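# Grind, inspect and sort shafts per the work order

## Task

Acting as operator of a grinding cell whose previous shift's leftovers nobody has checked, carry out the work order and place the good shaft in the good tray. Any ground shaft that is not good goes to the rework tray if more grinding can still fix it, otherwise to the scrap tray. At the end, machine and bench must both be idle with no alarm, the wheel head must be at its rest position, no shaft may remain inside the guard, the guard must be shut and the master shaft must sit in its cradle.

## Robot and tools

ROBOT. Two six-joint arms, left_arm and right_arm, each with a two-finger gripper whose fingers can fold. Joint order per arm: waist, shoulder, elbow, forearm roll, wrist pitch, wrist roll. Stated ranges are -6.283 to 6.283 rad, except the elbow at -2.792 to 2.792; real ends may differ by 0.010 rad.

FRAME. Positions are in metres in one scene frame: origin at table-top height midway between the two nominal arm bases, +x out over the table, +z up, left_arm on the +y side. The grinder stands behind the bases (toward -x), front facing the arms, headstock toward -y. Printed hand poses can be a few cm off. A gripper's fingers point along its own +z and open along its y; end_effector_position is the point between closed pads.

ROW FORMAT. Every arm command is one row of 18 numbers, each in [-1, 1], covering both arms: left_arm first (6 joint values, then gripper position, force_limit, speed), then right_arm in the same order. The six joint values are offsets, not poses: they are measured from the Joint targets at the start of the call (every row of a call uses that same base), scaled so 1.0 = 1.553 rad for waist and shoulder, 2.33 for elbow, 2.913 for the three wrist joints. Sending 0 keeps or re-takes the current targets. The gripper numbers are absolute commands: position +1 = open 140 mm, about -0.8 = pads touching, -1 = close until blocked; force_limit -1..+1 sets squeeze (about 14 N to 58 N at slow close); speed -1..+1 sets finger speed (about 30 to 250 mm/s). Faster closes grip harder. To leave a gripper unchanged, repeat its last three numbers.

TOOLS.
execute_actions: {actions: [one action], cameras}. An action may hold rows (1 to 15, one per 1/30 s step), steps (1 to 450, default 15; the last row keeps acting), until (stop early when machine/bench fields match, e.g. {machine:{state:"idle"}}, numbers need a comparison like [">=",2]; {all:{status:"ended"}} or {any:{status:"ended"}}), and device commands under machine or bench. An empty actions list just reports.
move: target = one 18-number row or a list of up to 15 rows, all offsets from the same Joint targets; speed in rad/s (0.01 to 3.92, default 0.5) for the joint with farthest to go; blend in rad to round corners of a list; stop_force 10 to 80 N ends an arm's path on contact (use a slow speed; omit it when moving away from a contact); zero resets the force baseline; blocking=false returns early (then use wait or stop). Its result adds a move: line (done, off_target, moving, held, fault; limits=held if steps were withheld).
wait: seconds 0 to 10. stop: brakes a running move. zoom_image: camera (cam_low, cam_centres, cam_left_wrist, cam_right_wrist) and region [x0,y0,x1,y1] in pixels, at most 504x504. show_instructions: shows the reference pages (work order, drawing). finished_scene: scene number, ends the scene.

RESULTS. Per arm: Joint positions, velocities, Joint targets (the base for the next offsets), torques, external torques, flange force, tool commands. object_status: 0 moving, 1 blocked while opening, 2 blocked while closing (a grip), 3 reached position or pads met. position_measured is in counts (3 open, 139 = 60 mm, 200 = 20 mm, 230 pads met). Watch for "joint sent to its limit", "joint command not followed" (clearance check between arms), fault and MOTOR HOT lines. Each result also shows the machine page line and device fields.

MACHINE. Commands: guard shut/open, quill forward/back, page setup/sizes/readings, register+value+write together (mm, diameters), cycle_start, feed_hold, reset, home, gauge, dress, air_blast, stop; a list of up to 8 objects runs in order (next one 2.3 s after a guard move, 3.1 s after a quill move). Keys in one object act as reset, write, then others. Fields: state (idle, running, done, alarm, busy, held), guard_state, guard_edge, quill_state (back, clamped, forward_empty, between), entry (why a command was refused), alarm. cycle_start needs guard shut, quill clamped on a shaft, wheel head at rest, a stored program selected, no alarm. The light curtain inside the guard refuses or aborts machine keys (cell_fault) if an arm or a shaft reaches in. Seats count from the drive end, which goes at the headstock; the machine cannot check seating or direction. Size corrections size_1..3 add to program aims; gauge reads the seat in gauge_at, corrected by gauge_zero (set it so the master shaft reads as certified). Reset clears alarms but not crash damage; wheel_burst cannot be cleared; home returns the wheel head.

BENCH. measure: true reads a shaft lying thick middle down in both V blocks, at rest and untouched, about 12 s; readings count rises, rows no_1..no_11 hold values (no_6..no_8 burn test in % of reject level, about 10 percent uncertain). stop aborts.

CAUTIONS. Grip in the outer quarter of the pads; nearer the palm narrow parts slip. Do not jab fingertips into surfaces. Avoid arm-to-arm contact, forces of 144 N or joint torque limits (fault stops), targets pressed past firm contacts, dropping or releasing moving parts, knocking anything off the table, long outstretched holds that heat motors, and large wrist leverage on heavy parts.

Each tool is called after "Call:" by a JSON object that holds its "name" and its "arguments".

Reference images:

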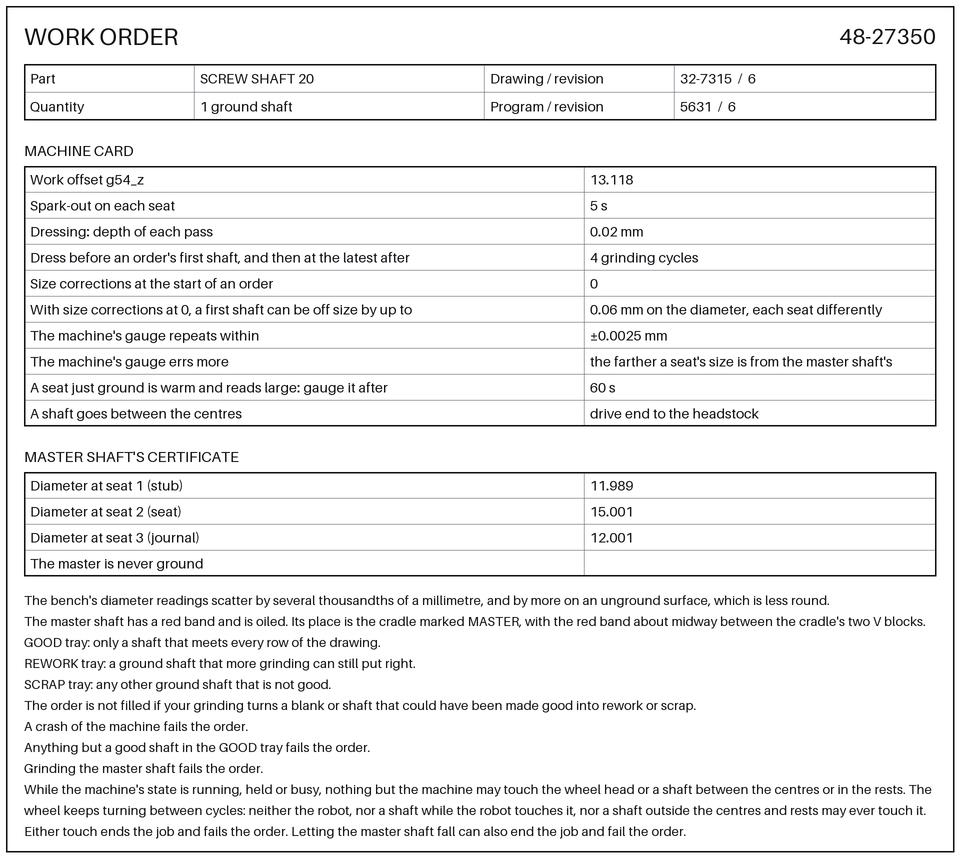

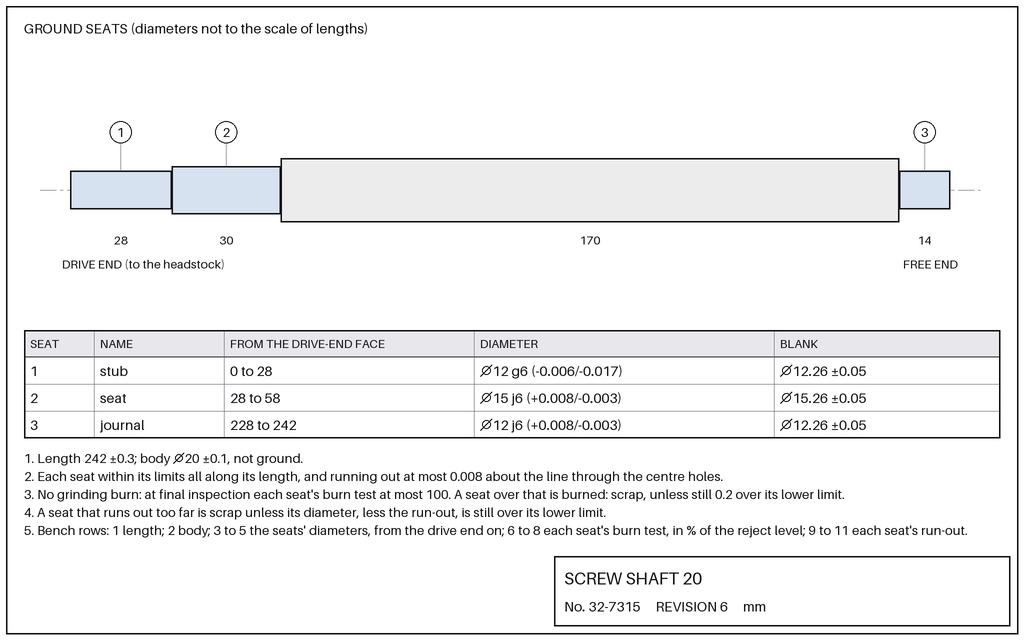

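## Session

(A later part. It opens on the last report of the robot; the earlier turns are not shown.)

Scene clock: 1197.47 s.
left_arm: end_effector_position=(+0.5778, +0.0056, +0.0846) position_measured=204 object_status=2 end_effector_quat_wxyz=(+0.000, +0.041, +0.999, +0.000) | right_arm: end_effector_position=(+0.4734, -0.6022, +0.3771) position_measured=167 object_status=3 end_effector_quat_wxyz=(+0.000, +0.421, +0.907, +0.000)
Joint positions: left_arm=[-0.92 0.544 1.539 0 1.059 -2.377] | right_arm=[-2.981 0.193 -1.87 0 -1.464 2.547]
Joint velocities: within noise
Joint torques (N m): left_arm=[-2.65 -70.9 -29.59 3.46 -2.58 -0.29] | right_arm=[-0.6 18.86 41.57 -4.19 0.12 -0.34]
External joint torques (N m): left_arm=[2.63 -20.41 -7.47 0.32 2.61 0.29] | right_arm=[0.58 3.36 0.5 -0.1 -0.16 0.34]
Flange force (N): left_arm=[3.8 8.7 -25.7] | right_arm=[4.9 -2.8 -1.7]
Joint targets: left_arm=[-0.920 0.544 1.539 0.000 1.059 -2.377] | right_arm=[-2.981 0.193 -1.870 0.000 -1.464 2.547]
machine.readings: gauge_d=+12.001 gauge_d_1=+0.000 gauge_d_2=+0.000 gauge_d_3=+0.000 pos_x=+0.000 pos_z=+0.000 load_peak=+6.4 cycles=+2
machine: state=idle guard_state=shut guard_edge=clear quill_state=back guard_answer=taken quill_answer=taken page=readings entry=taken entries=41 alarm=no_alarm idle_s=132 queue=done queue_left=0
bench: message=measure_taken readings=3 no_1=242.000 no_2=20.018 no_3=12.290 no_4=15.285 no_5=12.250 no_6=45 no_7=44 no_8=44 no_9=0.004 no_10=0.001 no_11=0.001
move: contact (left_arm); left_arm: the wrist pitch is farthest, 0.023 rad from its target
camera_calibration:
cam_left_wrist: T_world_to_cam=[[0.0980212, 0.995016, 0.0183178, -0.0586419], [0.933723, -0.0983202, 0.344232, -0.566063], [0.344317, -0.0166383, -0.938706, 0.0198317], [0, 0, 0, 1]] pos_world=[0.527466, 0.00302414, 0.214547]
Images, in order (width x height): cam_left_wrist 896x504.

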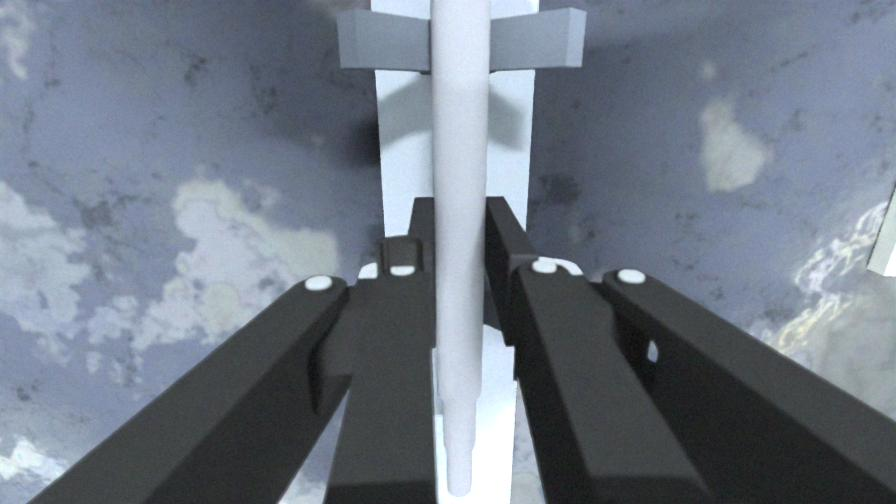

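Call:
{"name": "execute_actions", "arguments": {"actions": [{"rows": [[0,0,0,0,0,0, -0.3,1,-1, 0,0,0,0,0,0, -0.3,1,-1]], "steps": 45}], "cameras": []}}

Call:
{"name": "move", "arguments": {"target": [[0,-0.02196,-0.01554,0,0.02403,0,-0.3,1,-1,0,0,0,0,0,0,-0.3,1,-1],[0,-0.06452,-0.06987,0,0.09015,0,-0.3,1,-1,0,0,0,0,0,0,-0.3,1,-1]], "speed": [0.12, 0.4], "blend": [0.02, 0], "cameras": []}}

Call:
{"name": "execute_actions", "arguments": {"actions": [{"bench": {"measure": true}, "steps": 420, "until": {"bench": {"readings": [">=", 4]}}}], "cameras": ["cam_left_wrist"]}}

Scene clock: 1201.87 s.
left_arm: end_effector_position=(+0.5778, +0.0056, +0.0846) position_measured=167 object_status=3 end_effector_quat_wxyz=(+0.000, +0.041, +0.999, +0.000) | right_arm: end_effector_position=(+0.4734, -0.6022, +0.3771) position_measured=167 object_status=3 end_effector_quat_wxyz=(+0.000, +0.421, +0.907, +0.000)
Joint positions: left_arm=[-0.92 0.544 1.539 0 1.059 -2.377] | right_arm=[-2.981 0.193 -1.87 0 -1.464 2.547]
Joint velocities: within noise
Joint torques (N m): left_arm=[-3.01 -90.51 -37.33 3.4 -0.08 -0.19] | right_arm=[-0.07 19.74 41.31 -4.17 0.15 -0.26]
External joint torques (N m): left_arm=[2.93 -0.76 0.29 0.38 0.11 0.19] | right_arm=[0.15 2.17 0.55 -0.09 -0.19 0.26]
Flange force (N): left_arm=[-1.6 3.8 -0.6] | right_arm=[2.6 -1.8 -1.7]
Joint targets: left_arm=[-0.920 0.544 1.539 0.000 1.059 -2.377] | right_arm=[-2.981 0.193 -1.870 0.000 -1.464 2.547]
machine.readings: gauge_d=+12.001 gauge_d_1=+0.000 gauge_d_2=+0.000 gauge_d_3=+0.000 pos_x=+0.000 pos_z=+0.000 load_peak=+6.4 cycles=+2
machine: state=idle guard_state=shut guard_edge=clear quill_state=back guard_answer=taken quill_answer=taken page=readings entry=taken entries=41 alarm=no_alarm idle_s=136 queue=done queue_left=0
bench: message=measure_taken readings=3 no_1=242.000 no_2=20.018 no_3=12.290 no_4=15.285 no_5=12.250 no_6=45 no_7=44 no_8=44 no_9=0.004 no_10=0.001 no_11=0.001
No camera images: "cameras" was empty.

Scene clock: 1203.27 s.
left_arm: end_effector_position=(+0.5777, +0.0057, +0.2501) position_measured=167 object_status=3 end_effector_quat_wxyz=(+0.000, +0.041, +0.999, +0.000) | right_arm: end_effector_position=(+0.4734, -0.6022, +0.3771) position_measured=167 object_status=3 end_effector_quat_wxyz=(+0.000, +0.421, +0.907, +0.000)
Joint positions: left_arm=[-0.92 0.443 1.377 0 1.322 -2.377] | right_arm=[-2.981 0.193 -1.87 0 -1.464 2.547]
Joint velocities: within noise
Joint torques (N m): left_arm=[-2.96 -85.24 -41.42 3.79 -0.06 -0.23] | right_arm=[0.7 19.53 41.56 -4.21 0.2 -0.32]
External joint torques (N m): left_arm=[2.73 -0.94 0.22 0.4 0.09 0.23] | right_arm=[-0.92 2.66 0.58 -0.09 -0.23 0.32]
Flange force (N): left_arm=[-1.2 3.9 -0.2] | right_arm=[1.2 -3.7 -1.9]
Joint targets: left_arm=[-0.920 0.443 1.377 0.000 1.322 -2.377] | right_arm=[-2.981 0.193 -1.870 0.000 -1.464 2.547]
machine.readings: gauge_d=+12.001 gauge_d_1=+0.000 gauge_d_2=+0.000 gauge_d_3=+0.000 pos_x=+0.000 pos_z=+0.000 load_peak=+6.4 cycles=+2
machine: state=idle guard_state=shut guard_edge=clear quill_state=back guard_answer=taken quill_answer=taken page=readings entry=taken entries=41 alarm=no_alarm idle_s=138 queue=done queue_left=0
bench: message=measure_taken readings=3 no_1=242.000 no_2=20.018 no_3=12.290 no_4=15.285 no_5=12.250 no_6=45 no_7=44 no_8=44 no_9=0.004 no_10=0.001 no_11=0.001
move: done
No camera images: "cameras" was empty.

Scene clock: 1215.47 s.
left_arm: end_effector_position=(+0.5777, +0.0057, +0.2501) position_measured=167 object_status=3 end_effector_quat_wxyz=(+0.000, +0.041, +0.999, +0.000) | right_arm: end_effector_position=(+0.4734, -0.6022, +0.3771) position_measured=167 object_status=3 end_effector_quat_wxyz=(+0.000, +0.421, +0.907, +0.000)
Joint positions: left_arm=[-0.92 0.443 1.377 0 1.322 -2.377] | right_arm=[-2.981 0.193 -1.87 0 -1.464 2.547]
Joint velocities: within noise
Joint torques (N m): left_arm=[-2.91 -85.45 -41.3 3.83 -0.12 -0.2] | right_arm=[0.01 19.43 41.42 -4.14 0.06 -0.25]
External joint torques (N m): left_arm=[2.99 -0.77 0.11 0.38 0.14 0.2] | right_arm=[-0.13 2.69 0.77 -0.16 -0.09 0.25]
Flange force (N): left_arm=[-1.9 3.7 -0.4] | right_arm=[2.4 -2.6 -1.9]
Joint targets: left_arm=[-0.920 0.443 1.377 0.000 1.322 -2.377] | right_arm=[-2.981 0.193 -1.870 0.000 -1.464 2.547]
Tool commands: left_gripper/position=-0.3 left_gripper/force_limit=+1.0 left_gripper/speed=-1.0 right_gripper/position=-0.3 right_gripper/force_limit=+1.0 right_gripper/speed=-1.0
machine.readings: gauge_d=+12.001 gauge_d_1=+0.000 gauge_d_2=+0.000 gauge_d_3=+0.000 pos_x=+0.000 pos_z=+0.000 load_peak=+6.4 cycles=+2
machine: state=idle guard_state=shut guard_edge=clear quill_state=back guard_answer=taken quill_answer=taken page=readings entry=taken entries=41 alarm=no_alarm idle_s=150 queue=done queue_left=0
bench: message=measure_taken readings=4 no_1=242.004 no_2=20.016 no_3=11.989 no_4=14.996 no_5=12.002 no_6=47 no_7=45 no_8=43 no_9=0.001 no_10=0.000 no_11=0.001
camera_calibration:
cam_left_wrist: T_world_to_cam=[[0.0979696, 0.995028, 0.0179069, -0.0615791], [0.933619, -0.0981243, 0.344568, -0.623005], [0.344612, -0.017039, -0.938591, 0.175025], [0, 0, 0, 1]] pos_world=[0.527367, 0.00312323, 0.380047]
Images, in order (width x height): cam_left_wrist 896x504.

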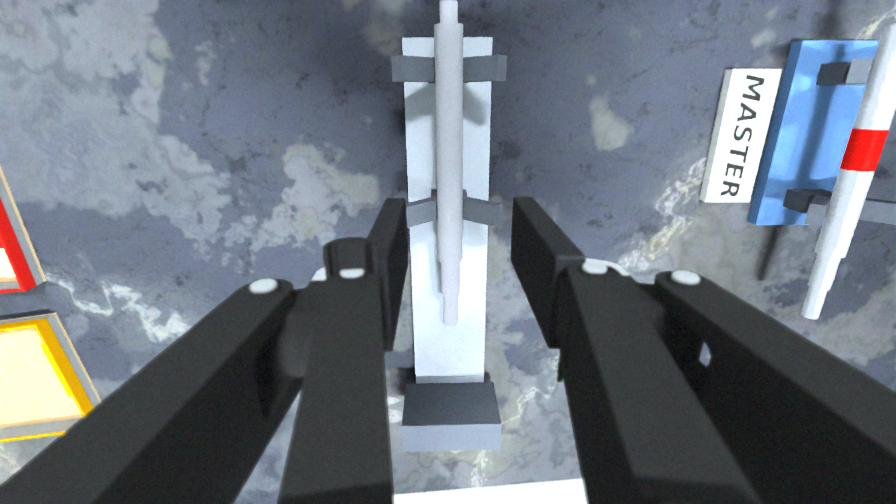

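Call:
{"name": "execute_actions", "arguments": {"actions": [{"bench": {"measure": true}, "steps": 420, "until": {"bench": {"readings": [">=", 5]}}}], "cameras": []}}

Call:
{"name": "execute_actions", "arguments": {"actions": [{"bench": {"measure": true}, "steps": 420, "until": {"bench": {"readings": [">=", 6]}}}], "cameras": []}}

Scene clock: 1229.00 s.
left_arm: end_effector_position=(+0.5777, +0.0057, +0.2501) position_measured=167 object_status=3 end_effector_quat_wxyz=(+0.000, +0.041, +0.999, +0.000) | right_arm: end_effector_position=(+0.4734, -0.6022, +0.3771) position_measured=167 object_status=3 end_effector_quat_wxyz=(+0.000, +0.421, +0.907, +0.000)
Joint positions: left_arm=[-0.92 0.443 1.377 0 1.322 -2.377] | right_arm=[-2.981 0.193 -1.87 0 -1.464 2.547]
Joint velocities: within noise
Joint torques (N m): left_arm=[-2.93 -85.44 -41.41 3.82 -0.08 -0.19] | right_arm=[-0.02 19.73 41.52 -4.15 0.19 -0.29]
External joint torques (N m): left_arm=[2.89 -0.78 0.23 0.38 0.11 0.19] | right_arm=[-0.08 2.37 0.47 -0.13 -0.22 0.29]
Flange force (N): left_arm=[-1.5 3.8 -0.2] | right_arm=[2.5 -2.4 -1.6]
Joint targets: left_arm=[-0.920 0.443 1.377 0.000 1.322 -2.377] | right_arm=[-2.981 0.193 -1.870 0.000 -1.464 2.547]
Tool commands: left_gripper/position=-0.3 left_gripper/force_limit=+1.0 left_gripper/speed=-1.0 right_gripper/position=-0.3 right_gripper/force_limit=+1.0 right_gripper/speed=-1.0
machine.readings: gauge_d=+12.001 gauge_d_1=+0.000 gauge_d_2=+0.000 gauge_d_3=+0.000 pos_x=+0.000 pos_z=+0.000 load_peak=+6.4 cycles=+2
machine: state=idle guard_state=shut guard_edge=clear quill_state=back guard_answer=taken quill_answer=taken page=readings entry=taken entries=41 alarm=no_alarm idle_s=163 queue=done queue_left=0
bench: message=measure_taken readings=5 no_1=241.999 no_2=20.020 no_3=11.984 no_4=14.994 no_5=11.995 no_6=46 no_7=42 no_8=47 no_9=0.002 no_10=0.000 no_11=0.001
No camera images: "cameras" was empty.

Scene clock: 1241.20 s.
left_arm: end_effector_position=(+0.5777, +0.0057, +0.2501) position_measured=167 object_status=3 end_effector_quat_wxyz=(+0.000, +0.041, +0.999, +0.000) | right_arm: end_effector_position=(+0.4734, -0.6022, +0.3771) position_measured=167 object_status=3 end_effector_quat_wxyz=(+0.000, +0.421, +0.907, +0.000)
Joint positions: left_arm=[-0.92 0.443 1.377 0 1.322 -2.377] | right_arm=[-2.981 0.193 -1.87 0 -1.464 2.547]
Joint velocities: within noise
Joint torques (N m): left_arm=[-2.86 -85.36 -41.46 3.79 -0.1 -0.2] | right_arm=[-0.17 19.27 41.34 -4.2 0.18 -0.28]
External joint torques (N m): left_arm=[2.86 -0.81 0.29 0.41 0.12 0.2] | right_arm=[-0.16 3.17 0.6 -0.09 -0.23 0.28]
Flange force (N): left_arm=[-1.4 3.9 -0.2] | right_arm=[3.1 -3.5 -2.0]
Joint targets: left_arm=[-0.920 0.443 1.377 0.000 1.322 -2.377] | right_arm=[-2.981 0.193 -1.870 0.000 -1.464 2.547]
Tool commands: left_gripper/position=-0.3 left_gripper/force_limit=+1.0 left_gripper/speed=-1.0 right_gripper/position=-0.3 right_gripper/force_limit=+1.0 right_gripper/speed=-1.0
machine.readings: gauge_d=+12.001 gauge_d_1=+0.000 gauge_d_2=+0.000 gauge_d_3=+0.000 pos_x=+0.000 pos_z=+0.000 load_peak=+6.4 cycles=+2
machine: state=idle guard_state=shut guard_edge=clear quill_state=back guard_answer=taken quill_answer=taken page=readings entry=taken entries=41 alarm=no_alarm idle_s=175 queue=done queue_left=0
bench: message=measure_taken readings=6 no_1=242.002 no_2=20.021 no_3=11.984 no_4=15.004 no_5=12.000 no_6=45 no_7=47 no_8=45 no_9=0.000 no_10=0.000 no_11=0.002
No camera images: "cameras" was empty.

Call:
{"name": "execute_actions", "arguments": {"actions": [{"bench": {"measure": true}, "steps": 420, "until": {"bench": {"readings": [">=", 7]}}}], "cameras": []}}

Call:
{"name": "execute_actions", "arguments": {"actions": [{"bench": {"measure": true}, "steps": 420, "until": {"bench": {"readings": [">=", 8]}}}], "cameras": []}}

Call:
{"name": "execute_actions", "arguments": {"actions": [{"bench": {"measure": true}, "steps": 420, "until": {"bench": {"readings": [">=", 9]}}}], "cameras": []}}

Scene clock: 1257.17 s.
left_arm: end_effector_position=(+0.5777, +0.0057, +0.2501) position_measured=167 object_status=3 end_effector_quat_wxyz=(+0.000, +0.041, +0.999, +0.000) | right_arm: end_effector_position=(+0.4734, -0.6022, +0.3771) position_measured=167 object_status=3 end_effector_quat_wxyz=(+0.000, +0.421, +0.907, +0.000)
Joint positions: left_arm=[-0.92 0.443 1.377 0 1.322 -2.377] | right_arm=[-2.981 0.193 -1.87 0 -1.464 2.547]
Joint velocities: within noise
Joint torques (N m): left_arm=[-3.03 -85.54 -41.32 3.79 -0.09 -0.17] | right_arm=[-0.55 19.49 41.55 -4.18 0.18 -0.31]
External joint torques (N m): left_arm=[3.06 -0.81 0.04 0.42 0.11 0.17] | right_arm=[0.53 2.57 0.59 -0.11 -0.21 0.31]
Flange force (N): left_arm=[-2.0 3.7 -0.5] | right_arm=[3.9 -1.8 -1.8]
Joint targets: left_arm=[-0.920 0.443 1.377 0.000 1.322 -2.377] | right_arm=[-2.981 0.193 -1.870 0.000 -1.464 2.547]
Tool commands: left_gripper/position=-0.3 left_gripper/force_limit=+1.0 left_gripper/speed=-1.0 right_gripper/position=-0.3 right_gripper/force_limit=+1.0 right_gripper/speed=-1.0
machine.readings: gauge_d=+12.001 gauge_d_1=+0.000 gauge_d_2=+0.000 gauge_d_3=+0.000 pos_x=+0.000 pos_z=+0.000 load_peak=+6.4 cycles=+2
machine: state=idle guard_state=shut guard_edge=clear quill_state=back guard_answer=taken quill_answer=taken page=readings entry=taken entries=41 alarm=no_alarm idle_s=191 queue=done queue_left=0
bench: message=measure_taken readings=7 no_1=242.004 no_2=20.021 no_3=11.994 no_4=15.001 no_5=11.998 no_6=47 no_7=44 no_8=46 no_9=0.001 no_10=0.000 no_11=0.002
No camera images: "cameras" was empty.

Scene clock: 1269.37 s.
left_arm: end_effector_position=(+0.5777, +0.0057, +0.2501) position_measured=167 object_status=3 end_effector_quat_wxyz=(+0.000, +0.041, +0.999, +0.000) | right_arm: end_effector_position=(+0.4734, -0.6022, +0.3771) position_measured=167 object_status=3 end_effector_quat_wxyz=(+0.000, +0.421, +0.907, +0.000)
Joint positions: left_arm=[-0.92 0.443 1.377 0 1.322 -2.377] | right_arm=[-2.981 0.193 -1.87 0 -1.464 2.547]
Joint velocities: within noise
Joint torques (N m): left_arm=[-3.13 -85.41 -41.32 3.81 -0.09 -0.17] | right_arm=[0.15 19.13 41.46 -4.15 0.17 -0.29]
External joint torques (N m): left_arm=[3.06 -0.77 0.12 0.39 0.12 0.17] | right_arm=[-0.04 2.64 0.49 -0.12 -0.2 0.29]
Flange force (N): left_arm=[-1.9 3.7 -0.4] | right_arm=[2.9 -2.7 -1.7]
Joint targets: left_arm=[-0.920 0.443 1.377 0.000 1.322 -2.377] | right_arm=[-2.981 0.193 -1.870 0.000 -1.464 2.547]
Tool commands: left_gripper/position=-0.3 left_gripper/force_limit=+1.0 left_gripper/speed=-1.0 right_gripper/position=-0.3 right_gripper/force_limit=+1.0 right_gripper/speed=-1.0
machine.readings: gauge_d=+12.001 gauge_d_1=+0.000 gauge_d_2=+0.000 gauge_d_3=+0.000 pos_x=+0.000 pos_z=+0.000 load_peak=+6.4 cycles=+2
machine: state=idle guard_state=shut guard_edge=clear quill_state=back guard_answer=taken quill_answer=taken page=readings entry=taken entries=41 alarm=no_alarm idle_s=203 queue=done queue_left=0
bench: message=measure_taken readings=8 no_1=241.999 no_2=20.021 no_3=11.988 no_4=15.002 no_5=11.996 no_6=45 no_7=45 no_8=47 no_9=0.000 no_10=0.001 no_11=0.000
No camera images: "cameras" was empty.

Scene clock: 1281.57 s.
left_arm: end_effector_position=(+0.5777, +0.0057, +0.2501) position_measured=167 object_status=3 end_effector_quat_wxyz=(+0.000, +0.041, +0.999, +0.000) | right_arm: end_effector_position=(+0.4734, -0.6022, +0.3771) position_measured=167 object_status=3 end_effector_quat_wxyz=(+0.000, +0.421, +0.907, +0.000)
Joint positions: left_arm=[-0.92 0.443 1.377 0 1.322 -2.377] | right_arm=[-2.981 0.193 -1.87 0 -1.464 2.547]
Joint velocities: within noise
Joint torques (N m): left_arm=[-2.95 -85.37 -41.32 3.83 -0.04 -0.17] | right_arm=[-0.33 19.28 41.38 -4.21 0.21 -0.33]
External joint torques (N m): left_arm=[2.93 -0.75 0.14 0.37 0.07 0.17] | right_arm=[0.09 2.9 0.74 -0.09 -0.23 0.33]
Flange force (N): left_arm=[-1.7 3.7 -0.2] | right_arm=[3.3 -2.6 -2.2]
Joint targets: left_arm=[-0.920 0.443 1.377 0.000 1.322 -2.377] | right_arm=[-2.981 0.193 -1.870 0.000 -1.464 2.547]
Tool commands: left_gripper/position=-0.3 left_gripper/force_limit=+1.0 left_gripper/speed=-1.0 right_gripper/position=-0.3 right_gripper/force_limit=+1.0 right_gripper/speed=-1.0
machine.readings: gauge_d=+12.001 gauge_d_1=+0.000 gauge_d_2=+0.000 gauge_d_3=+0.000 pos_x=+0.000 pos_z=+0.000 load_peak=+6.4 cycles=+2
machine: state=idle guard_state=shut guard_edge=clear quill_state=back guard_answer=taken quill_answer=taken page=readings entry=taken entries=41 alarm=no_alarm idle_s=215 queue=done queue_left=0
bench: message=measure_taken readings=9 no_1=242.005 no_2=20.017 no_3=11.987 no_4=15.008 no_5=12.005 no_6=41 no_7=44 no_8=45 no_9=0.001 no_10=0.001 no_11=0.000
No camera images: "cameras" was empty.

Call:
{"name": "move", "arguments": {"target": [[0.72118,-0.29215,0.04764,0,0.11751,0,-0.3,1,-1,0.50666,-0.42693,0.22886,0,0.04435,0.00041,-0.3,1,-1],[0.72118,-0.29215,0.04764,0,0.11751,0,-0.3,1,-1,0.50666,-0.46807,0.17423,0,0.10998,0.00041,-0.3,1,-1]], "speed": [0.6, 0.3], "blend": [0.02, 0], "cameras": ["cam_right_wrist"]}}

Call:
{"name": "zoom_image", "arguments": {"camera": "cam_right_wrist", "region": [320, 0, 620, 300]}}

Scene clock: 1291.47 s.
left_arm: end_effector_position=(+0.5699, +0.7708, +0.5002) position_measured=167 object_status=3 end_effector_quat_wxyz=(+0.000, -0.496, +0.868, +0.000) | right_arm: end_effector_position=(+0.5776, +0.0068, +0.1298) position_measured=167 object_status=3 end_effector_quat_wxyz=(+0.000, +0.041, +0.999, +0.000)
Joint positions: left_arm=[0.2 -0.011 1.488 0 1.664 -2.377] | right_arm=[-2.194 -0.534 -1.464 0 -1.143 2.549]
Joint velocities: within noise
Joint torques (N m): left_arm=[-2.8 -40.66 -42.5 3.92 -0.06 -0.2] | right_arm=[-0.24 86.05 38.03 -3.81 0.2 -0.32]
External joint torques (N m): left_arm=[2.86 -0.62 0.21 0.39 0.09 0.2] | right_arm=[0.13 5.82 0.48 -0.11 -0.24 0.32]
Flange force (N): left_arm=[-3.0 4.8 0.4] | right_arm=[4.7 -5.5 -4.7]
Joint targets: left_arm=[0.200 -0.011 1.488 0.000 1.664 -2.377] | right_arm=[-2.194 -0.534 -1.464 0.000 -1.143 2.549]
machine.readings: gauge_d=+12.001 gauge_d_1=+0.000 gauge_d_2=+0.000 gauge_d_3=+0.000 pos_x=+0.000 pos_z=+0.000 load_peak=+6.4 cycles=+2
machine: state=idle guard_state=shut guard_edge=clear quill_state=back guard_answer=taken quill_answer=taken page=readings entry=taken entries=41 alarm=no_alarm idle_s=225 queue=done queue_left=0
bench: message=measure_taken readings=9 no_1=242.005 no_2=20.017 no_3=11.987 no_4=15.008 no_5=12.005 no_6=41 no_7=44 no_8=45 no_9=0.001 no_10=0.001 no_11=0.000
move: done
camera_calibration:
cam_right_wrist: T_world_to_cam=[[0.0736473, 0.997135, 0.0172487, -0.049627], [0.930671, -0.0749328, 0.358101, -0.577494], [0.358368, -0.0103203, -0.933523, 0.0595699], [0, 0, 0, 1]] pos_world=[0.519764, 0.0068263, 0.263267]
Images, in order (width x height): cam_right_wrist 896x504.

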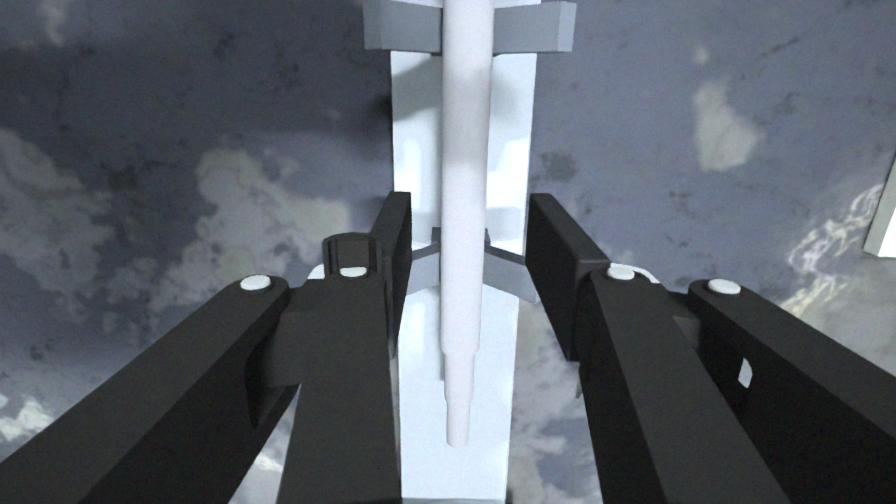

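Scaled by 1.680.

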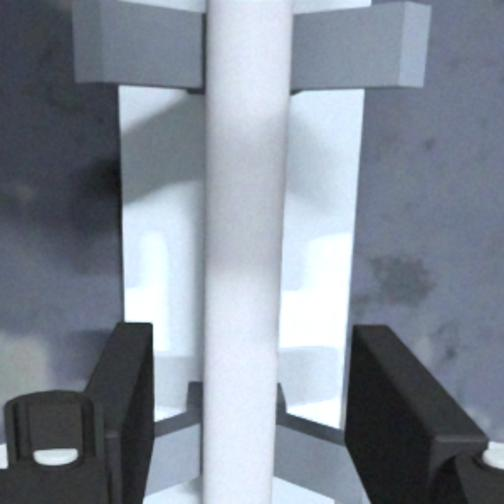

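Call:
{"name": "move", "arguments": {"target": [0,0,0,0,0,0,-0.3,1,-1,0,-0.02192,-0.01627,0,0.0247,0,-0.3,1,-1], "speed": 0.08, "cameras": ["cam_right_wrist"]}}

Call:
{"name": "execute_actions", "arguments": {"actions": [{"rows": [[0,0,0,0,0,0, -0.3,1,-1, 0,0,0,0,0,0, -1,1,-1]], "steps": 50}], "cameras": ["cam_right_wrist"]}}

Scene clock: 1294.90 s.
left_arm: end_effector_position=(+0.5699, +0.7708, +0.5002) position_measured=167 object_status=3 end_effector_quat_wxyz=(+0.000, -0.496, +0.868, +0.000) | right_arm: end_effector_position=(+0.5776, +0.0067, +0.0827) position_measured=167 object_status=3 end_effector_quat_wxyz=(+0.000, +0.041, +0.999, +0.000)
Joint positions: left_arm=[0.2 -0.011 1.488 0 1.664 -2.377] | right_arm=[-2.194 -0.568 -1.502 0 -1.071 2.549]
Joint velocities: within noise
Joint torques (N m): left_arm=[-2.88 -40.69 -42.58 3.92 -0.12 -0.17] | right_arm=[-0.15 88.26 36.33 -3.76 0.12 -0.28]
External joint torques (N m): left_arm=[2.86 -0.58 0.3 0.39 0.15 0.17] | right_arm=[0.12 5.34 0.89 -0.03 -0.15 0.28]
Flange force (N): left_arm=[-2.9 4.8 0.4] | right_arm=[3.6 -4.0 -5.0]
Joint targets: left_arm=[0.200 -0.011 1.488 0.000 1.664 -2.377] | right_arm=[-2.194 -0.568 -1.502 0.000 -1.071 2.549]
machine.readings: gauge_d=+12.001 gauge_d_1=+0.000 gauge_d_2=+0.000 gauge_d_3=+0.000 pos_x=+0.000 pos_z=+0.000 load_peak=+6.4 cycles=+2
machine: state=idle guard_state=shut guard_edge=clear quill_state=back guard_answer=taken quill_answer=taken page=readings entry=taken entries=41 alarm=no_alarm idle_s=228 queue=done queue_left=0
bench: message=measure_taken readings=9 no_1=242.005 no_2=20.017 no_3=11.987 no_4=15.008 no_5=12.005 no_6=41 no_7=44 no_8=45 no_9=0.001 no_10=0.001 no_11=0.000
move: done
camera_calibration:
cam_right_wrist: T_world_to_cam=[[0.0736476, 0.997135, 0.0172488, -0.0488091], [0.930671, -0.0749332, 0.358101, -0.560571], [0.358368, -0.0103203, -0.933523, 0.0157301], [0, 0, 0, 1]] pos_world=[0.519664, 0.0068263, 0.216267]
Images, in order (width x height): cam_right_wrist 896x504.

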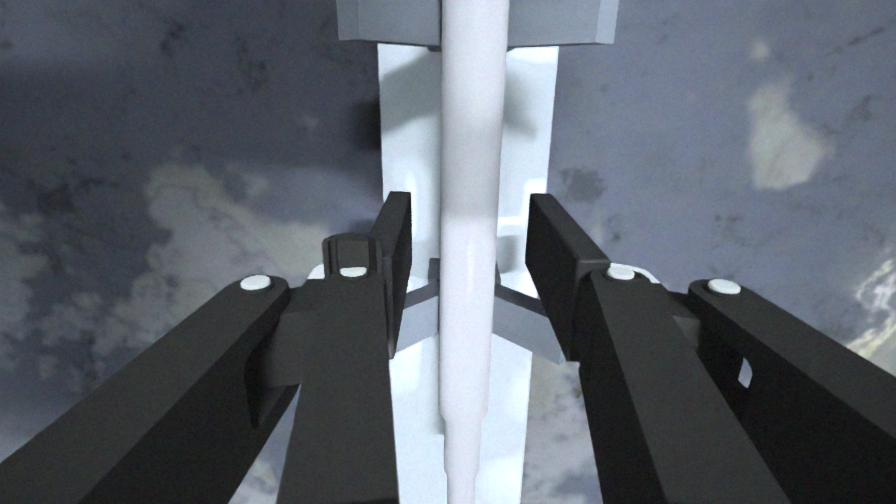

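Scene clock: 1296.77 s.
left_arm: end_effector_position=(+0.5699, +0.7708, +0.5002) position_measured=167 object_status=3 end_effector_quat_wxyz=(+0.000, -0.496, +0.868, +0.000) | right_arm: end_effector_position=(+0.5776, +0.0067, +0.0828) position_measured=204 object_status=2 end_effector_quat_wxyz=(+0.000, +0.041, +0.999, +0.000)
Joint positions: left_arm=[0.2 -0.011 1.488 0 1.664 -2.377] | right_arm=[-2.194 -0.568 -1.502 0 -1.071 2.549]
Joint velocities: within noise
Joint torques (N m): left_arm=[-2.64 -40.44 -42.54 3.94 -0.12 -0.2] | right_arm=[11.08 75.42 40.02 0.7 7.47 -0.22]
External joint torques (N m): left_arm=[2.64 -0.86 0.22 0.38 0.15 0.2] | right_arm=[-11.78 18.32 -2.88 -4.5 -7.51 0.22]
Flange force (N): left_arm=[-2.4 4.8 0.3] | right_arm=[3.6 -28.5 -23.4]
Joint targets: left_arm=[0.200 -0.011 1.488 0.000 1.664 -2.377] | right_arm=[-2.194 -0.568 -1.502 0.000 -1.071 2.549]
machine.readings: gauge_d=+12.001 gauge_d_1=+0.000 gauge_d_2=+0.000 gauge_d_3=+0.000 pos_x=+0.000 pos_z=+0.000 load_peak=+6.4 cycles=+2
machine: state=idle guard_state=shut guard_edge=clear quill_state=back guard_answer=taken quill_answer=taken page=readings entry=taken entries=41 alarm=no_alarm idle_s=230 queue=done queue_left=0
bench: message=measure_taken readings=9 no_1=242.005 no_2=20.017 no_3=11.987 no_4=15.008 no_5=12.005 no_6=41 no_7=44 no_8=45 no_9=0.001 no_10=0.001 no_11=0.000
camera_calibration:
cam_right_wrist: T_world_to_cam=[[0.0736476, 0.997135, 0.0172488, -0.0488091], [0.930671, -0.0749332, 0.358101, -0.560571], [0.358368, -0.0103203, -0.933523, 0.0157301], [0, 0, 0, 1]] pos_world=[0.519664, 0.0068263, 0.216267]
Images, in order (width x height): cam_right_wrist 896x504.

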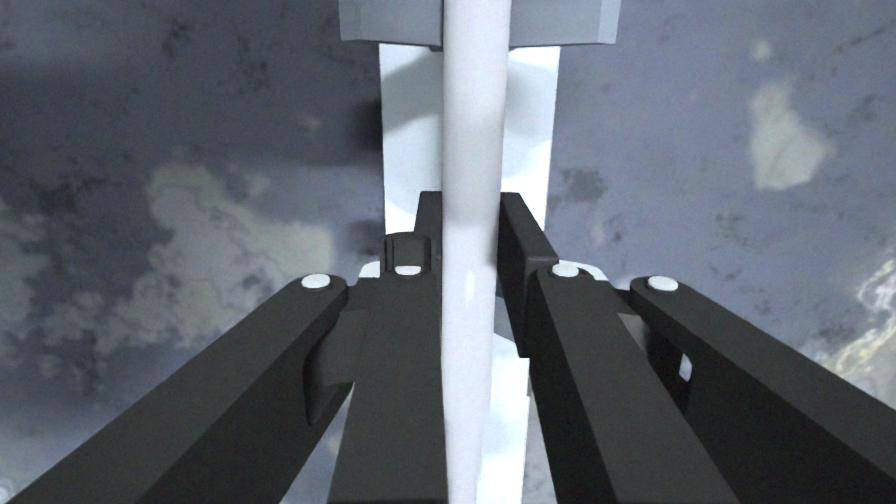

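Call:
{"name": "move", "arguments": {"target": [[0,0,0,0,0,0,-0.3,1,-1,0,0.02192,0.01627,0,-0.0247,0,-1,1,-1],[0,0,0,0,0,0,-0.3,1,-1,0,0.07345,0.09962,0,-0.11884,0,-1,1,-1],[0,0,0,0,0,0,-0.3,1,-1,-0.49457,0.52825,-0.23723,0,-0.09187,0.24652,-1,1,-1]], "speed": [0.12, 0.4, 0.5], "blend": [0.02, 0.03, 0], "cameras": ["cam_right_wrist", "cam_low"]}}

Scene clock: 1308.27 s.
left_arm: end_effector_position=(+0.5699, +0.7708, +0.5002) position_measured=167 object_status=3 end_effector_quat_wxyz=(+0.000, -0.496, +0.868, +0.000) | right_arm: end_effector_position=(+0.4257, -0.5999, +0.3000) position_measured=204 object_status=2 end_effector_quat_wxyz=(+0.000, +0.707, +0.708, +0.000)
Joint positions: left_arm=[0.2 -0.011 1.488 0 1.664 -2.377] | right_arm=[-2.962 0.252 -2.054 0 -1.339 3.267]
Joint velocities: within noise
Joint torques (N m): left_arm=[-3.05 -40.6 -42.52 3.93 -0.05 -0.2] | right_arm=[-0.42 14.19 43.31 -4.05 0.24 -0.29]
External joint torques (N m): left_arm=[3.06 -0.62 0.25 0.38 0.08 0.2] | right_arm=[0.27 1.14 -2.01 -0.15 -0.24 0.29]
Flange force (N): left_arm=[-3.2 5.0 0.4] | right_arm=[1.3 -4.9 2.1]
Joint targets: left_arm=[0.200 -0.011 1.488 0.000 1.664 -2.377] | right_arm=[-2.962 0.252 -2.055 0.000 -1.339 3.267]
machine.readings: gauge_d=+12.001 gauge_d_1=+0.000 gauge_d_2=+0.000 gauge_d_3=+0.000 pos_x=+0.000 pos_z=+0.000 load_peak=+6.4 cycles=+2
machine: state=idle guard_state=shut guard_edge=clear quill_state=back guard_answer=taken quill_answer=taken page=readings entry=taken entries=41 alarm=no_alarm idle_s=242 queue=done queue_left=0
bench: message=measure_taken readings=9 no_1=242.005 no_2=20.017 no_3=11.987 no_4=15.008 no_5=12.005 no_6=41 no_7=44 no_8=45 no_9=0.001 no_10=0.001 no_11=0.000
move: done
camera_calibration:
cam_right_wrist: T_world_to_cam=[[0.999786, 0.0108752, 0.0175973, -0.422466], [0.00385538, -0.933715, 0.357996, -0.663155], [0.0203241, -0.357852, -0.933557, 0.20216], [0, 0, 0, 1]] pos_world=[0.420824, -0.54226, 0.43357]
Images, in order (width x height): cam_low 896x504, cam_right_wrist 896x504.

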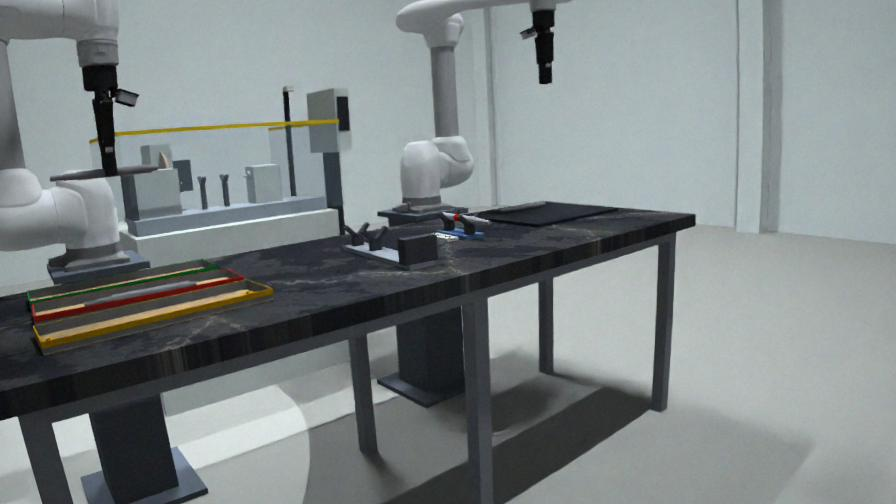

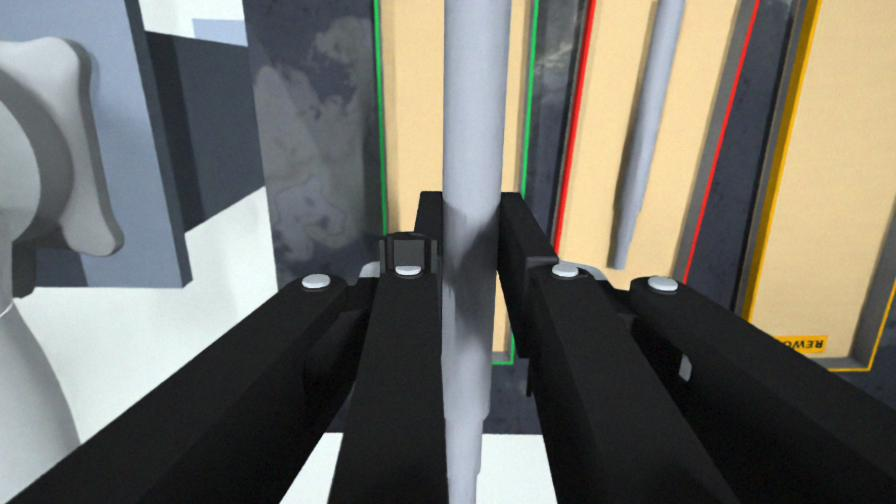

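Call:
{"name": "move", "arguments": {"target": [[0,0,0,0,0,0,-0.3,1,-1,0,-0.11072,-0.11321,0,0.14957,0,-1,1,-1],[0,0,0,0,0,0,-0.3,1,-1,0,-0.15062,-0.13139,0,0.1854,0,-1,1,-1]], "speed": [0.3, 0.12], "blend": [0.02, 0], "cameras": ["cam_right_wrist"]}}

Call:
{"name": "move", "arguments": {"target": [0,0,0,0,0,0,-0.3,1,-1,0,-0.03032,-0.01079,0,0.02479,0,-1,1,-1], "speed": 0.025, "stop_force": 13, "cameras": ["cam_right_wrist"]}}

Scene clock: 1319.37 s.
left_arm: end_effector_position=(+0.5699, +0.7708, +0.5002) position_measured=167 object_status=3 end_effector_quat_wxyz=(+0.000, -0.496, +0.868, +0.000) | right_arm: end_effector_position=(+0.4256, -0.6000, +0.0580) position_measured=204 object_status=2 end_effector_quat_wxyz=(+0.000, +0.707, +0.708, +0.000)
Joint positions: left_arm=[0.2 -0.011 1.488 0 1.664 -2.377] | right_arm=[-2.962 0.018 -2.361 0 -0.799 3.267]
Joint velocities: within noise
Joint torques (N m): left_arm=[-2.83 -40.71 -42.5 3.94 -0.09 -0.18] | right_arm=[0.1 26.91 32.18 -3.02 0.18 -0.34]
External joint torques (N m): left_arm=[2.84 -0.49 0.23 0.36 0.12 0.18] | right_arm=[-0.06 1.74 -1.66 -0.08 -0.17 0.34]
Flange force (N): left_arm=[-3.1 4.6 0.3] | right_arm=[0.5 -5.6 -1.6]
Joint targets: left_arm=[0.200 -0.011 1.488 0.000 1.664 -2.377] | right_arm=[-2.962 0.018 -2.361 0.000 -0.799 3.267]
machine.readings: gauge_d=+12.001 gauge_d_1=+0.000 gauge_d_2=+0.000 gauge_d_3=+0.000 pos_x=+0.000 pos_z=+0.000 load_peak=+6.4 cycles=+2
machine: state=idle guard_state=shut guard_edge=clear quill_state=back guard_answer=taken quill_answer=taken page=readings entry=taken entries=41 alarm=no_alarm idle_s=253 queue=done queue_left=0
bench: message=measure_taken readings=9 no_1=242.005 no_2=20.017 no_3=11.987 no_4=15.008 no_5=12.005 no_6=41 no_7=44 no_8=45 no_9=0.001 no_10=0.001 no_11=0.000
move: done
camera_calibration:
cam_right_wrist: T_world_to_cam=[[0.99979, 0.0107122, 0.0174443, -0.418267], [0.00375798, -0.933716, 0.357995, -0.576537], [0.0201229, -0.357854, -0.933561, -0.0238064], [0, 0, 0, 1]] pos_world=[0.420825, -0.542361, 0.191469]
Images, in order (width x height): cam_right_wrist 896x504.

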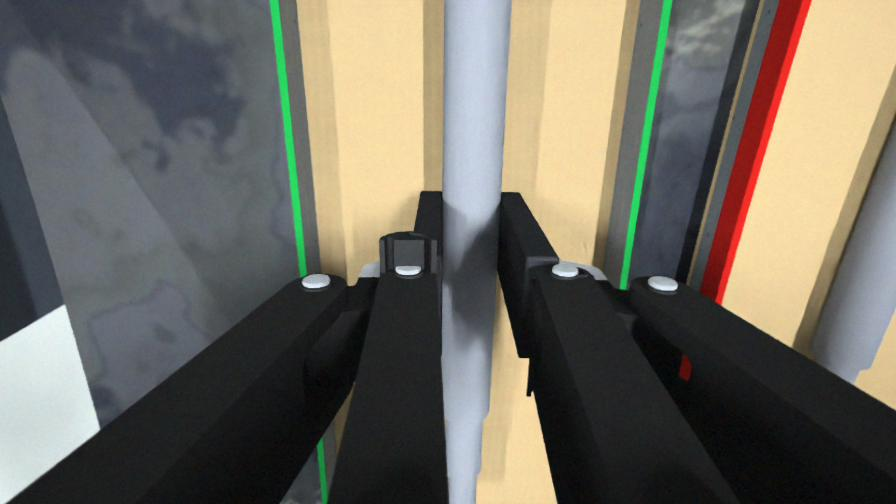

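Scene clock: 1321.97 s.
left_arm: end_effector_position=(+0.5699, +0.7708, +0.5002) position_measured=167 object_status=3 end_effector_quat_wxyz=(+0.000, -0.496, +0.868, +0.000) | right_arm: end_effector_position=(+0.4259, -0.6000, +0.0384) position_measured=204 object_status=2 end_effector_quat_wxyz=(+0.000, +0.707, +0.708, +0.000)
Joint positions: left_arm=[0.2 -0.011 1.488 0 1.664 -2.377] | right_arm=[-2.962 -0.015 -2.378 0 -0.748 3.267]
Joint velocities: within noise
Joint torques (N m): left_arm=[-2.9 -40.67 -42.45 3.92 -0.05 -0.2] | right_arm=[0.33 11.88 19.19 -2.86 3.68 -0.35]
External joint torques (N m): left_arm=[2.84 -0.62 0.13 0.39 0.08 0.2] | right_arm=[-0.52 18.65 9.61 -0.07 -3.68 0.35]
Flange force (N): left_arm=[-3.1 4.6 0.2] | right_arm=[-0.9 -13.8 -49.9]
Joint targets: left_arm=[0.200 -0.011 1.488 0.000 1.664 -2.377] | right_arm=[-2.962 -0.015 -2.378 0.000 -0.748 3.267]
machine.readings: gauge_d=+12.001 gauge_d_1=+0.000 gauge_d_2=+0.000 gauge_d_3=+0.000 pos_x=+0.000 pos_z=+0.000 load_peak=+6.4 cycles=+2
machine: state=idle guard_state=shut guard_edge=clear quill_state=back guard_answer=taken quill_answer=taken page=readings entry=taken entries=41 alarm=no_alarm idle_s=255 queue=done queue_left=0
bench: message=measure_taken readings=9 no_1=242.005 no_2=20.017 no_3=11.987 no_4=15.008 no_5=12.005 no_6=41 no_7=44 no_8=45 no_9=0.001 no_10=0.001 no_11=0.000
move: contact (right_arm); right_arm: the wrist pitch is farthest, 0.022 rad from its target
camera_calibration:
cam_right_wrist: T_world_to_cam=[[0.999792, 0.0106776, 0.0173505, -0.418129], [0.00375927, -0.933716, 0.357994, -0.569429], [0.020023, -0.357855, -0.933563, -0.0420309], [0, 0, 0, 1]] pos_world=[0.421025, -0.542261, 0.171868]
Images, in order (width x height): cam_right_wrist 896x504.

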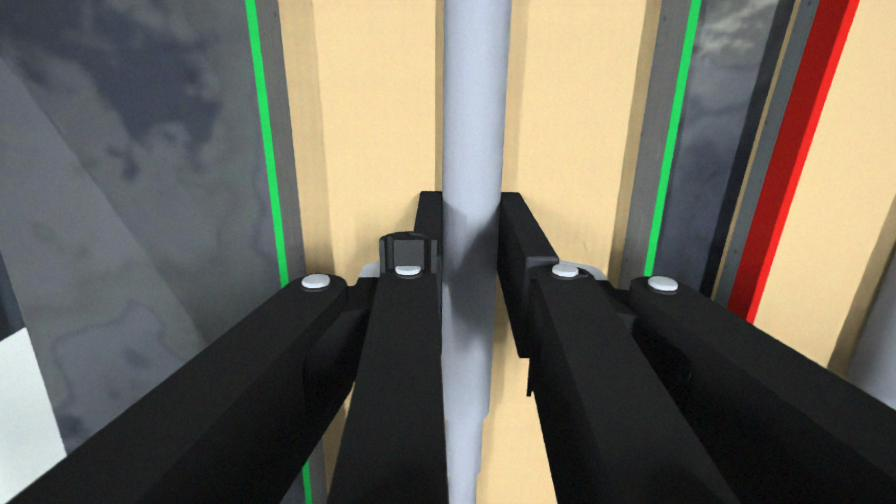

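Contact in the GOOD tray. Release and lift.

Call:
{"name": "execute_actions", "arguments": {"actions": [{"rows": [[0,0,0,0,0,0, -0.3,1,-1, 0,0,0,0,0,0, -0.3,1,-1]], "steps": 50}], "cameras": ["cam_right_wrist"]}}

Call:
{"name": "move", "arguments": {"target": [[0,0,0,0,0,0,-0.3,1,-1,0,0.0615,0.02553,0,-0.0534,0,-0.3,1,-1],[0,0,0,0,0,0,-0.3,1,-1,-0.0122,0.1339,0.218,0,-0.2458,-0.2472,-0.3,1,-1]], "speed": [0.12, 0.4], "blend": [0.02, 0], "cameras": ["cam_right_wrist", "cam_low", "cam_centres"]}}

Scene clock: 1325.30 s.
left_arm: end_effector_position=(+0.5699, +0.7708, +0.5002) position_measured=167 object_status=3 end_effector_quat_wxyz=(+0.000, -0.496, +0.868, +0.000) | right_arm: end_effector_position=(+0.4258, -0.6000, +0.0383) position_measured=167 object_status=3 end_effector_quat_wxyz=(+0.000, +0.707, +0.708, +0.000)
Joint positions: left_arm=[0.2 -0.011 1.488 0 1.664 -2.377] | right_arm=[-2.962 -0.015 -2.378 0 -0.748 3.267]
Joint velocities: within noise
Joint torques (N m): left_arm=[-2.9 -40.58 -42.57 3.93 -0.07 -0.21] | right_arm=[-0.52 27.27 28.44 -2.73 0.2 -0.31]
External joint torques (N m): left_arm=[2.86 -0.64 0.31 0.38 0.1 0.21] | right_arm=[0.41 3.1 0.41 -0.2 -0.2 0.31]
Flange force (N): left_arm=[-2.9 4.9 0.5] | right_arm=[1.7 -4.5 -6.2]
Joint targets: left_arm=[0.200 -0.011 1.488 0.000 1.664 -2.377] | right_arm=[-2.962 -0.015 -2.378 0.000 -0.748 3.267]
machine.readings: gauge_d=+12.001 gauge_d_1=+0.000 gauge_d_2=+0.000 gauge_d_3=+0.000 pos_x=+0.000 pos_z=+0.000 load_peak=+6.4 cycles=+2
machine: state=idle guard_state=shut guard_edge=clear quill_state=back guard_answer=taken quill_answer=taken page=readings entry=taken entries=41 alarm=no_alarm idle_s=259 queue=done queue_left=0
bench: message=measure_taken readings=9 no_1=242.005 no_2=20.017 no_3=11.987 no_4=15.008 no_5=12.005 no_6=41 no_7=44 no_8=45 no_9=0.001 no_10=0.001 no_11=0.000
camera_calibration:
cam_right_wrist: T_world_to_cam=[[0.999792, 0.0106776, 0.0173505, -0.418129], [0.00375927, -0.933716, 0.357994, -0.569429], [0.020023, -0.357855, -0.933563, -0.0420309], [0, 0, 0, 1]] pos_world=[0.421025, -0.542261, 0.171868]
Images, in order (width x height): cam_right_wrist 896x504.

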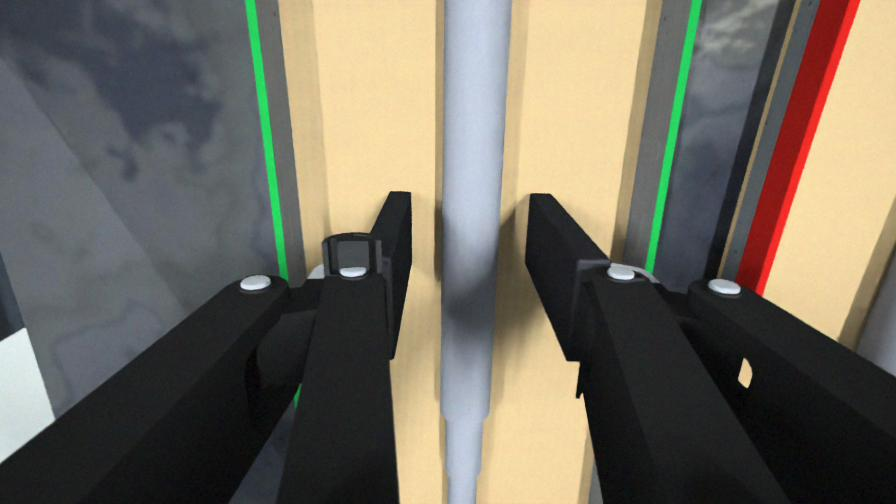

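Scene clock: 1328.73 s.
left_arm: end_effector_position=(+0.5699, +0.7708, +0.5002) position_measured=167 object_status=3 end_effector_quat_wxyz=(+0.000, -0.496, +0.868, +0.000) | right_arm: end_effector_position=(+0.4729, -0.6023, +0.3772) position_measured=167 object_status=3 end_effector_quat_wxyz=(+0.000, +0.421, +0.907, +0.000)
Joint positions: left_arm=[0.2 -0.011 1.488 0 1.664 -2.377] | right_arm=[-2.981 0.193 -1.87 0 -1.464 2.547]
Joint velocities: within noise
Joint torques (N m): left_arm=[-2.99 -40.64 -42.52 3.94 -0.08 -0.17] | right_arm=[0.02 19.23 41.85 -4.22 0.19 -0.3]
External joint torques (N m): left_arm=[3.05 -0.66 0.25 0.37 0.11 0.17] | right_arm=[-0.16 2.94 0.4 -0.09 -0.22 0.3]
Flange force (N): left_arm=[-3.1 5.1 0.4] | right_arm=[3.1 -3.3 -1.6]
Joint targets: left_arm=[0.200 -0.011 1.488 0.000 1.664 -2.377] | right_arm=[-2.981 0.193 -1.870 0.000 -1.464 2.547]
machine.readings: gauge_d=+12.001 gauge_d_1=+0.000 gauge_d_2=+0.000 gauge_d_3=+0.000 pos_x=+0.000 pos_z=+0.000 load_peak=+6.4 cycles=+2
machine: state=idle guard_state=shut guard_edge=clear quill_state=back guard_answer=taken quill_answer=taken page=readings entry=taken entries=41 alarm=no_alarm idle_s=262 queue=done queue_left=0
bench: message=measure_taken readings=9 no_1=242.005 no_2=20.017 no_3=11.987 no_4=15.008 no_5=12.005 no_6=41 no_7=44 no_8=45 no_9=0.001 no_10=0.001 no_11=0.000
move: done
camera_calibration:
cam_right_wrist: T_world_to_cam=[[0.757099, 0.653069, 0.0173903, 0.0306152], [0.605091, -0.711018, 0.358214, -0.843414], [0.246303, -0.260681, -0.933478, 0.223976], [0, 0, 0, 1]] pos_world=[0.431998, -0.56129, 0.510667]
Images, in order (width x height): cam_low 896x504, cam_centres 896x504, cam_right_wrist 896x504.

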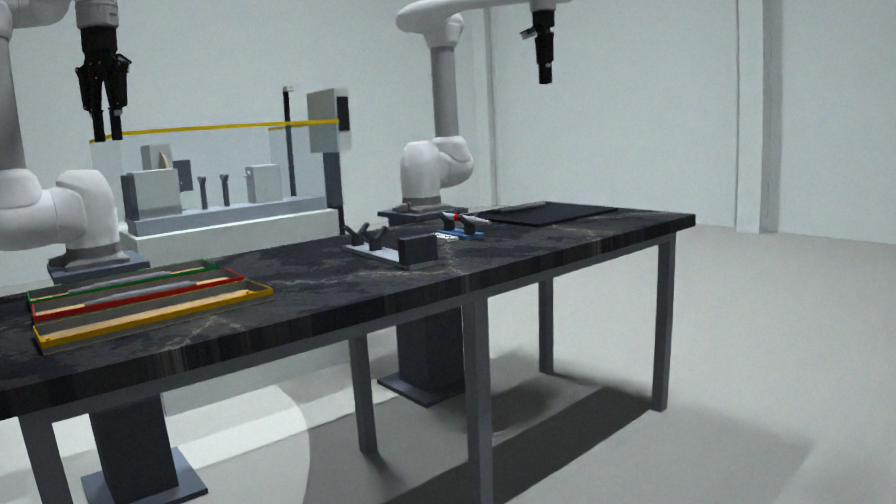

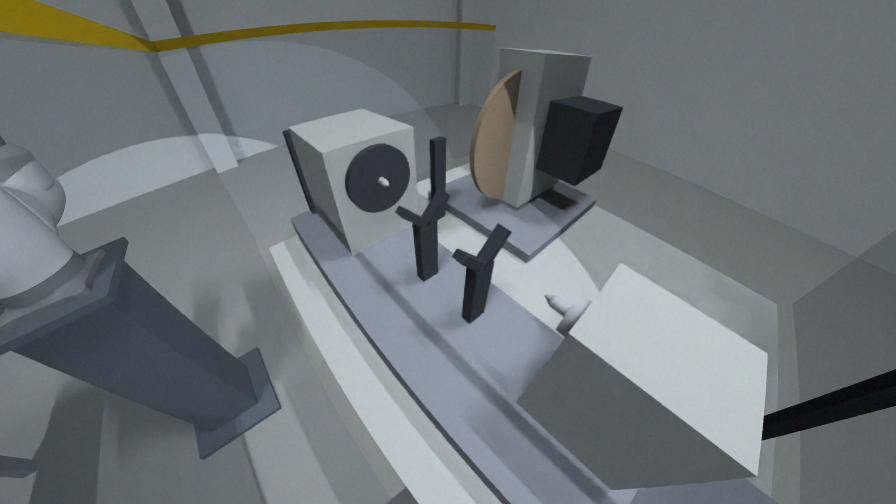

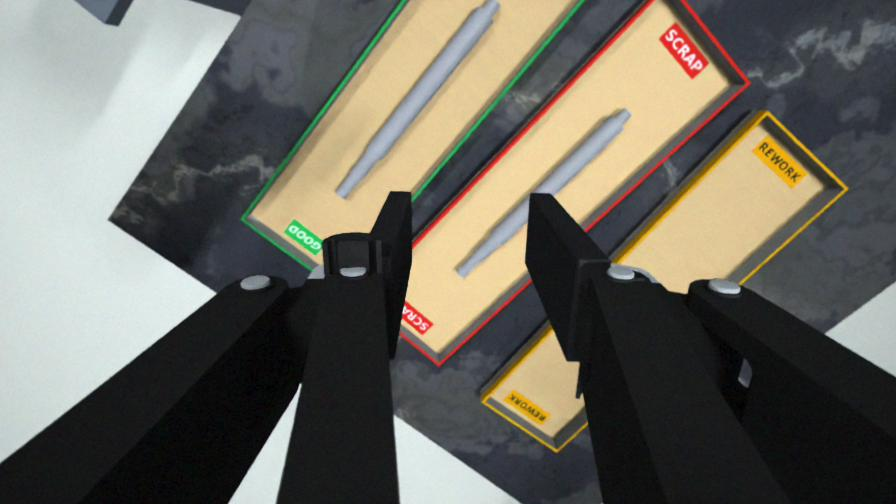

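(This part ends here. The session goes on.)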